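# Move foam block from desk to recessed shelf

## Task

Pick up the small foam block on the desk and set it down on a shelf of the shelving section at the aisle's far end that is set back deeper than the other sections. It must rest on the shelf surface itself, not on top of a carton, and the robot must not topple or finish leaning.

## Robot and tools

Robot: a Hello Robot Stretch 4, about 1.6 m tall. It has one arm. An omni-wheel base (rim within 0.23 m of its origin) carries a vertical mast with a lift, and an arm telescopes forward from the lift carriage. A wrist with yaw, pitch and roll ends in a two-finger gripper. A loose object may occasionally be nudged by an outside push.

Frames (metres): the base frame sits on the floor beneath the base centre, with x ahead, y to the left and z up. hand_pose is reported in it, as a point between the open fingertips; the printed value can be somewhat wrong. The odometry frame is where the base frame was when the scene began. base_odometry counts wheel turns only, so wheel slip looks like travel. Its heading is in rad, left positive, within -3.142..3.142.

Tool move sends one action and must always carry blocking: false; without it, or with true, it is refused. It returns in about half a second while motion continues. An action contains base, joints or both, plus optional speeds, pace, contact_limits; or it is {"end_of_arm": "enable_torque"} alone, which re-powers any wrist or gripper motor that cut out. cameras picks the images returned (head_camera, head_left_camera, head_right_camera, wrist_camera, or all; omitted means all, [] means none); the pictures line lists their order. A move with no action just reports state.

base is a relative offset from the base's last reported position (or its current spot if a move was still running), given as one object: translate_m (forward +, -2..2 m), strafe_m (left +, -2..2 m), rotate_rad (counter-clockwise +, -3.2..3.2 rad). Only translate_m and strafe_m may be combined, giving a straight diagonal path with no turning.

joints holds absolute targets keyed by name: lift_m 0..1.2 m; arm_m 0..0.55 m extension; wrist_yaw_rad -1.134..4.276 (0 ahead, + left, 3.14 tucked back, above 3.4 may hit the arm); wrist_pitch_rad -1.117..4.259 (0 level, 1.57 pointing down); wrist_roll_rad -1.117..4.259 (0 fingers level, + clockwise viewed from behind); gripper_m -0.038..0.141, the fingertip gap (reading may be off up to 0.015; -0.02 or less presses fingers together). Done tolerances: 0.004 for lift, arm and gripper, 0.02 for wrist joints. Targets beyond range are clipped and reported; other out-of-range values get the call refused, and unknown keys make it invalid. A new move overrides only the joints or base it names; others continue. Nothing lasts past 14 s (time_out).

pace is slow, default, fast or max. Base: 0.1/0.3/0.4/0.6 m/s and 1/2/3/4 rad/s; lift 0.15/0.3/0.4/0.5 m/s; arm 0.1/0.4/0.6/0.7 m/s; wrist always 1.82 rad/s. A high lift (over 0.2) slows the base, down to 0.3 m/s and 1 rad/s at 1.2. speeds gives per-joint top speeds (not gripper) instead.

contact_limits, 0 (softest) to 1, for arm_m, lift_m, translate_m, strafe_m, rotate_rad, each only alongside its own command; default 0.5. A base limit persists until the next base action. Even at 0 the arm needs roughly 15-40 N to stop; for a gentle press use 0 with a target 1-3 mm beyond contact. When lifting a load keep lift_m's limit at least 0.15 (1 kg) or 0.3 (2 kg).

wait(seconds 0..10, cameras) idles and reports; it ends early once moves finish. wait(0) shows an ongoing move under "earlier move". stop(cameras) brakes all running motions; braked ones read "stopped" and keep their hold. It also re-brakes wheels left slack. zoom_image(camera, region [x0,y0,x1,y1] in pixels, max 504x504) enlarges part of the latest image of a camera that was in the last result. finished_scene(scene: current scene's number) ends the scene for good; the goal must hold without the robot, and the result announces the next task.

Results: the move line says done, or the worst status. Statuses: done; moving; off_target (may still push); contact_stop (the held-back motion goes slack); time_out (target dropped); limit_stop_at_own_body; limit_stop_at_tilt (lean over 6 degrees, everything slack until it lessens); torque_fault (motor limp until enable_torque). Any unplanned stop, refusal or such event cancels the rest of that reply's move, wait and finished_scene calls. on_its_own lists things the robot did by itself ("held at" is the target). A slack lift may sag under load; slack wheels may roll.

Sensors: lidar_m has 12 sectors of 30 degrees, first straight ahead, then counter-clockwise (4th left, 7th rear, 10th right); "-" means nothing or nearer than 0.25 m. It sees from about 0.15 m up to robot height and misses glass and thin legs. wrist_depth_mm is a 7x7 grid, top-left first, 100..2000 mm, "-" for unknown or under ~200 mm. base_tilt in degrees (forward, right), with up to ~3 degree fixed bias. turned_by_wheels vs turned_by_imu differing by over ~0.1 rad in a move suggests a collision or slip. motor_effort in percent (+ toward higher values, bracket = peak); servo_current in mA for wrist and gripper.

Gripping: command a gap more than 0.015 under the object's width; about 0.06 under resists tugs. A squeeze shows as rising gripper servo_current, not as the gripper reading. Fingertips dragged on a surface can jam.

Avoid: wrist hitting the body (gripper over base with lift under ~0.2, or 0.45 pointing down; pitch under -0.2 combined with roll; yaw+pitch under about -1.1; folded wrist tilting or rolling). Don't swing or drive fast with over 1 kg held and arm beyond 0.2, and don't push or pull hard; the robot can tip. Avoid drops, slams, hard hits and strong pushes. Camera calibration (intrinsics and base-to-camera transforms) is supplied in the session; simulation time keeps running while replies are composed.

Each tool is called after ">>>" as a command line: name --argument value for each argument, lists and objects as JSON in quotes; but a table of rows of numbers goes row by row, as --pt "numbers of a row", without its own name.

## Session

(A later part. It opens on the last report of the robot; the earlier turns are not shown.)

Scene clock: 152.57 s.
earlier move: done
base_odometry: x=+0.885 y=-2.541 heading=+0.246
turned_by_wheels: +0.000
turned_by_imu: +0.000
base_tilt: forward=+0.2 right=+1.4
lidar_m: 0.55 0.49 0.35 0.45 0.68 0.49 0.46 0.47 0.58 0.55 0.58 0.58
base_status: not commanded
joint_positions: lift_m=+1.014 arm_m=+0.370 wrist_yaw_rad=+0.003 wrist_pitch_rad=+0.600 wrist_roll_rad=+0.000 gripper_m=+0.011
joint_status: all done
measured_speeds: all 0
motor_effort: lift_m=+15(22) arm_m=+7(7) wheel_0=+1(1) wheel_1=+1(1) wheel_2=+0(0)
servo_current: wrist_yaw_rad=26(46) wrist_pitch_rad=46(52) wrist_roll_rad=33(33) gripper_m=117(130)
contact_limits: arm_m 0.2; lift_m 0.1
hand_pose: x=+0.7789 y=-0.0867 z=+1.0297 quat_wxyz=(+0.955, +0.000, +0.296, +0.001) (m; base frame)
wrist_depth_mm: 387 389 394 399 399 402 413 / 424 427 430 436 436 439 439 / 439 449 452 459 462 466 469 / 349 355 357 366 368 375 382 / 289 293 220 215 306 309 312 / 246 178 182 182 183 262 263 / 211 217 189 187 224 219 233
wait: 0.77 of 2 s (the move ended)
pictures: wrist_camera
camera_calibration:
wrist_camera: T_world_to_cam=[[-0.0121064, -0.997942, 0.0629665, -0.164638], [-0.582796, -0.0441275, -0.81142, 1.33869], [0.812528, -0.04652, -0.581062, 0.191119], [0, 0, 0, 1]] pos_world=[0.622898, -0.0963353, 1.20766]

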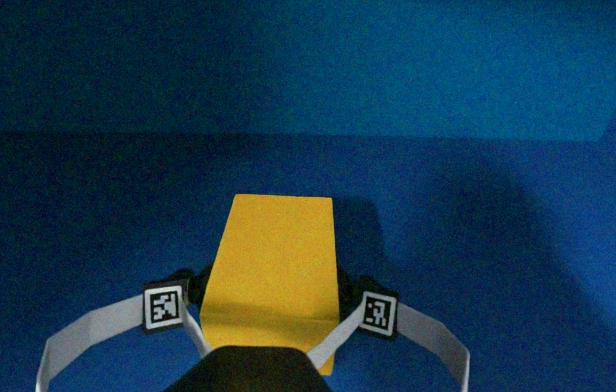

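>>> move --joints '{"lift_m": 1.003}' --speeds '{"lift_m": 0.05}' --contact_limits '{"lift_m": 0.1}' --blocking false --cameras '[]'

>>> wait --seconds 1 --cameras '["wrist_camera"]'

>>> move --joints '{"gripper_m": 0.13}' --blocking false --cameras '[]'

>>> wait --seconds 2 --cameras '["wrist_camera"]'

>>> move --joints '{"lift_m": 1.09}' --blocking false --cameras '[]'

>>> wait --seconds 1 --cameras '["wrist_camera"]'

Scene clock: 163.47 s.
move: moving
base_odometry: x=+0.885 y=-2.541 heading=+0.246
turned_by_wheels: +0.000
turned_by_imu: -0.001
base_tilt: forward=+0.4 right=+1.4
lidar_m: 0.55 0.51 0.35 0.45 0.71 0.46 0.45 0.46 0.60 0.54 0.58 0.61
base_status: not commanded
joint_positions: lift_m=+1.003 arm_m=+0.370 wrist_yaw_rad=+0.003 wrist_pitch_rad=+0.600 wrist_roll_rad=+0.000 gripper_m=+0.011
joint_status: lift_m moving
measured_speeds: all 0
motor_effort: lift_m=+14(15) arm_m=+7(7) wheel_0=+1(1) wheel_1=+1(1) wheel_2=+0(0)
servo_current: wrist_yaw_rad=39(46) wrist_pitch_rad=39(46) wrist_roll_rad=26(33) gripper_m=111(137)
contact_limits: arm_m 0.2; lift_m 0.1
hand_pose: x=+0.7789 y=-0.0867 z=+1.0188 quat_wxyz=(+0.955, +0.000, +0.296, +0.001) (m; base frame)
wrist_depth_mm: 392 392 394 399 402 404 413 / 421 427 430 436 436 439 442 / 421 424 433 439 449 462 469 / 332 340 343 351 353 357 364 / 274 279 220 214 291 294 297 / 236 178 182 183 183 249 250 / 200 206 189 187 213 210 222
pictures: none
No camera images: "cameras" was empty.

Scene clock: 163.63 s.
earlier move: done
base_odometry: x=+0.885 y=-2.541 heading=+0.246
turned_by_wheels: +0.000
turned_by_imu: +0.000
base_tilt: forward=+0.5 right=+1.4
lidar_m: 0.55 0.52 0.36 0.44 0.70 0.49 0.45 0.48 0.58 0.56 0.58 0.58
base_status: not commanded
joint_positions: lift_m=+1.003 arm_m=+0.370 wrist_yaw_rad=+0.003 wrist_pitch_rad=+0.600 wrist_roll_rad=+0.000 gripper_m=+0.011
joint_status: all done
measured_speeds: all 0
motor_effort: lift_m=+14(15) arm_m=+7(7) wheel_0=+1(1) wheel_1=+1(1) wheel_2=+0(0)
servo_current: wrist_yaw_rad=39(46) wrist_pitch_rad=52(52) wrist_roll_rad=26(33) gripper_m=117(137)
contact_limits: arm_m 0.2; lift_m 0.1
hand_pose: x=+0.7789 y=-0.0867 z=+1.0188 quat_wxyz=(+0.955, +0.000, +0.296, +0.001) (m; base frame)
wrist_depth_mm: 392 389 394 399 402 402 410 / 424 427 433 433 436 442 442 / 421 427 436 439 449 459 469 / 330 336 343 349 351 357 362 / 276 281 220 214 291 294 297 / 235 178 182 182 182 249 250 / 200 207 188 187 214 209 222
wait: 0.17 of 1 s (the move ended)
pictures: wrist_camera
camera_calibration:
wrist_camera: T_world_to_cam=[[-0.0121064, -0.997942, 0.0629665, -0.163945], [-0.582796, -0.0441275, -0.81142, 1.32976], [0.812528, -0.04652, -0.581062, 0.184727], [0, 0, 0, 1]] pos_world=[0.622898, -0.0963353, 1.19666]

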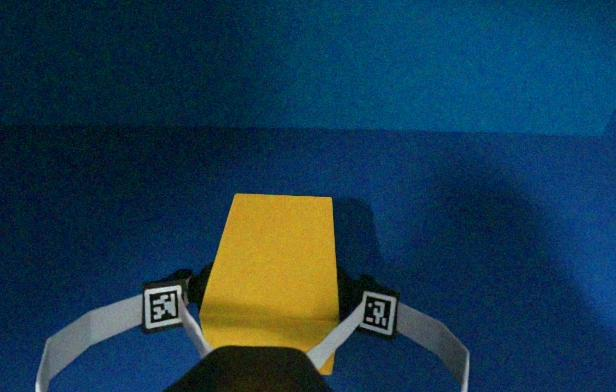

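Scene clock: 164.13 s.
move: moving
base_odometry: x=+0.885 y=-2.541 heading=+0.246
turned_by_wheels: +0.000
turned_by_imu: +0.000
base_tilt: forward=+0.3 right=+1.3
lidar_m: 0.55 0.51 0.35 0.47 0.70 0.47 0.45 0.49 0.59 0.54 0.57 0.60
base_status: not commanded
joint_positions: lift_m=+1.003 arm_m=+0.370 wrist_yaw_rad=+0.003 wrist_pitch_rad=+0.600 wrist_roll_rad=+0.000 gripper_m=+0.031
joint_status: gripper_m moving
measured_speeds: all 0
motor_effort: lift_m=+14(14) arm_m=+6(7) wheel_0=+1(1) wheel_1=+1(1) wheel_2=+0(0)
servo_current: wrist_yaw_rad=39(46) wrist_pitch_rad=46(52) wrist_roll_rad=26(33) gripper_m=59(111)
contact_limits: arm_m 0.2; lift_m 0.1
hand_pose: x=+0.7789 y=-0.0867 z=+1.0188 quat_wxyz=(+0.955, +0.000, +0.296, +0.001) (m; base frame)
wrist_depth_mm: 392 389 394 399 402 407 415 / 421 424 430 436 436 442 445 / 427 433 439 452 462 466 473 / 340 345 347 357 359 364 370 / 279 283 231 217 296 298 301 / 238 185 187 188 188 252 253 / 206 208 211 143 216 217 224
pictures: none
No camera images: "cameras" was empty.

Scene clock: 165.70 s.
earlier move: done
base_odometry: x=+0.885 y=-2.541 heading=+0.246
turned_by_wheels: +0.000
turned_by_imu: +0.000
base_tilt: forward=+0.4 right=+1.4
lidar_m: 0.54 0.49 0.34 0.49 0.67 0.49 0.44 0.46 0.60 0.56 0.57 0.58
base_status: not commanded
joint_positions: lift_m=+1.003 arm_m=+0.370 wrist_yaw_rad=+0.003 wrist_pitch_rad=+0.600 wrist_roll_rad=+0.000 gripper_m=+0.130
joint_status: all done
measured_speeds: all 0
motor_effort: lift_m=+14(14) arm_m=+6(7) wheel_0=+1(1) wheel_1=+0(1) wheel_2=+0(0)
servo_current: wrist_yaw_rad=33(52) wrist_pitch_rad=46(59) wrist_roll_rad=26(33) gripper_m=39(111)
contact_limits: arm_m 0.2; lift_m 0.1
hand_pose: x=+0.7789 y=-0.0867 z=+1.0188 quat_wxyz=(+0.955, +0.000, +0.296, +0.001) (m; base frame)
wrist_depth_mm: 387 392 394 402 402 407 418 / 421 424 430 439 442 449 452 / 418 424 430 436 427 459 462 / 330 338 340 267 349 353 364 / 273 278 227 213 289 291 296 / 235 205 190 192 216 247 249 / 204 206 213 - 213 214 221
wait: 1.57 of 2 s (the move ended)
pictures: wrist_camera
camera_calibration:
wrist_camera: T_world_to_cam=[[-0.0121064, -0.997942, 0.0629665, -0.163944], [-0.582796, -0.0441275, -0.81142, 1.32982], [0.812528, -0.04652, -0.581062, 0.184646], [0, 0, 0, 1]] pos_world=[0.622998, -0.0963353, 1.19666]

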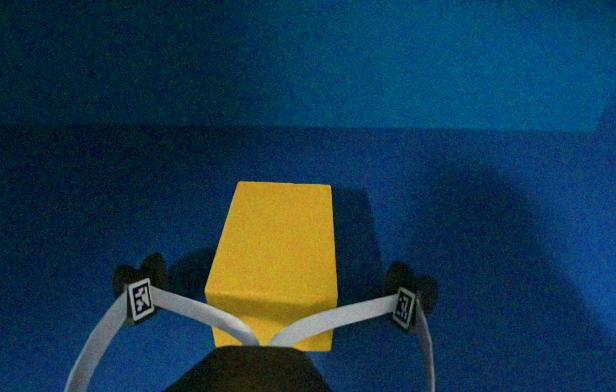

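Scene clock: 166.20 s.
move: moving
base_odometry: x=+0.885 y=-2.541 heading=+0.246
turned_by_wheels: +0.000
turned_by_imu: +0.000
base_tilt: forward=+0.2 right=+1.3
lidar_m: 0.55 0.50 0.35 0.43 0.71 0.50 0.43 0.48 0.61 0.55 0.58 0.58
base_status: not commanded
joint_positions: lift_m=+1.042 arm_m=+0.370 wrist_yaw_rad=+0.003 wrist_pitch_rad=+0.600 wrist_roll_rad=+0.000 gripper_m=+0.130
joint_status: lift_m moving
measured_speeds: translate_m=+0.000 strafe_m=+0.000 rotate_rad=+0.000 lift_m=+0.149 arm_m=+0.000 wrist_yaw_rad=+0.000 wrist_pitch_rad=+0.000 wrist_roll_rad=+0.000
motor_effort: lift_m=+27(27) arm_m=+6(7) wheel_0=+1(1) wheel_1=+1(1) wheel_2=+0(0)
servo_current: wrist_yaw_rad=46(46) wrist_pitch_rad=39(39) wrist_roll_rad=26(33) gripper_m=46(52)
contact_limits: arm_m 0.2
hand_pose: x=+0.7789 y=-0.0867 z=+1.0572 quat_wxyz=(+0.955, +0.000, +0.296, +0.001) (m; base frame)
wrist_depth_mm: 389 392 397 402 404 410 418 / 421 424 433 439 439 449 449 / 452 455 462 469 477 492 492 / 389 397 399 407 415 418 421 / 324 329 320 270 340 345 347 / 274 204 229 229 216 290 293 / 239 236 244 - 250 253 259
pictures: none
No camera images: "cameras" was empty.

Scene clock: 167.07 s.
earlier move: done
base_odometry: x=+0.885 y=-2.541 heading=+0.246
turned_by_wheels: +0.000
turned_by_imu: +0.000
base_tilt: forward=+0.3 right=+1.3
lidar_m: 0.55 0.51 0.36 0.47 0.71 0.48 0.46 0.49 0.59 0.56 0.58 0.58
base_status: not commanded
joint_positions: lift_m=+1.090 arm_m=+0.370 wrist_yaw_rad=+0.003 wrist_pitch_rad=+0.600 wrist_roll_rad=+0.000 gripper_m=+0.130
joint_status: all done
measured_speeds: all 0
motor_effort: lift_m=+24(27) arm_m=+6(7) wheel_0=+1(1) wheel_1=+1(1) wheel_2=+0(0)
servo_current: wrist_yaw_rad=33(46) wrist_pitch_rad=46(52) wrist_roll_rad=26(33) gripper_m=33(52)
contact_limits: arm_m 0.2
hand_pose: x=+0.7789 y=-0.0867 z=+1.1050 quat_wxyz=(+0.955, +0.000, +0.296, +0.001) (m; base frame)
wrist_depth_mm: 389 392 394 399 404 410 415 / 421 424 433 439 439 445 452 / 459 466 473 480 484 492 496 / 452 462 500 508 517 - 530 / 392 410 404 407 415 421 424 / 334 205 300 293 216 353 355 / 291 294 298 - 304 307 317
wait: 0.87 of 1 s (the move ended)
pictures: wrist_camera
camera_calibration:
wrist_camera: T_world_to_cam=[[-0.0121064, -0.997942, 0.0629665, -0.169372], [-0.582796, -0.0441275, -0.81142, 1.39976], [0.812528, -0.04652, -0.581062, 0.234734], [0, 0, 0, 1]] pos_world=[0.622998, -0.0963353, 1.28286]

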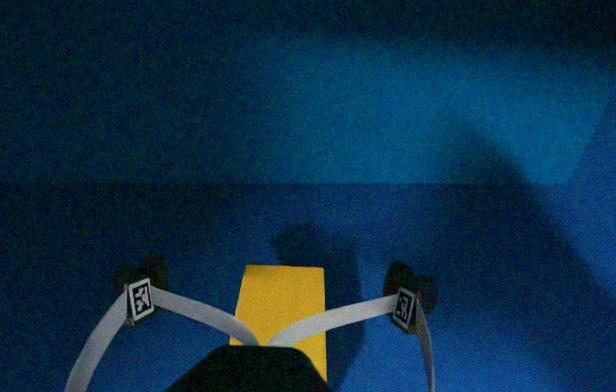

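>>> finished_scene --scene 2

The scene is finished: the task was done.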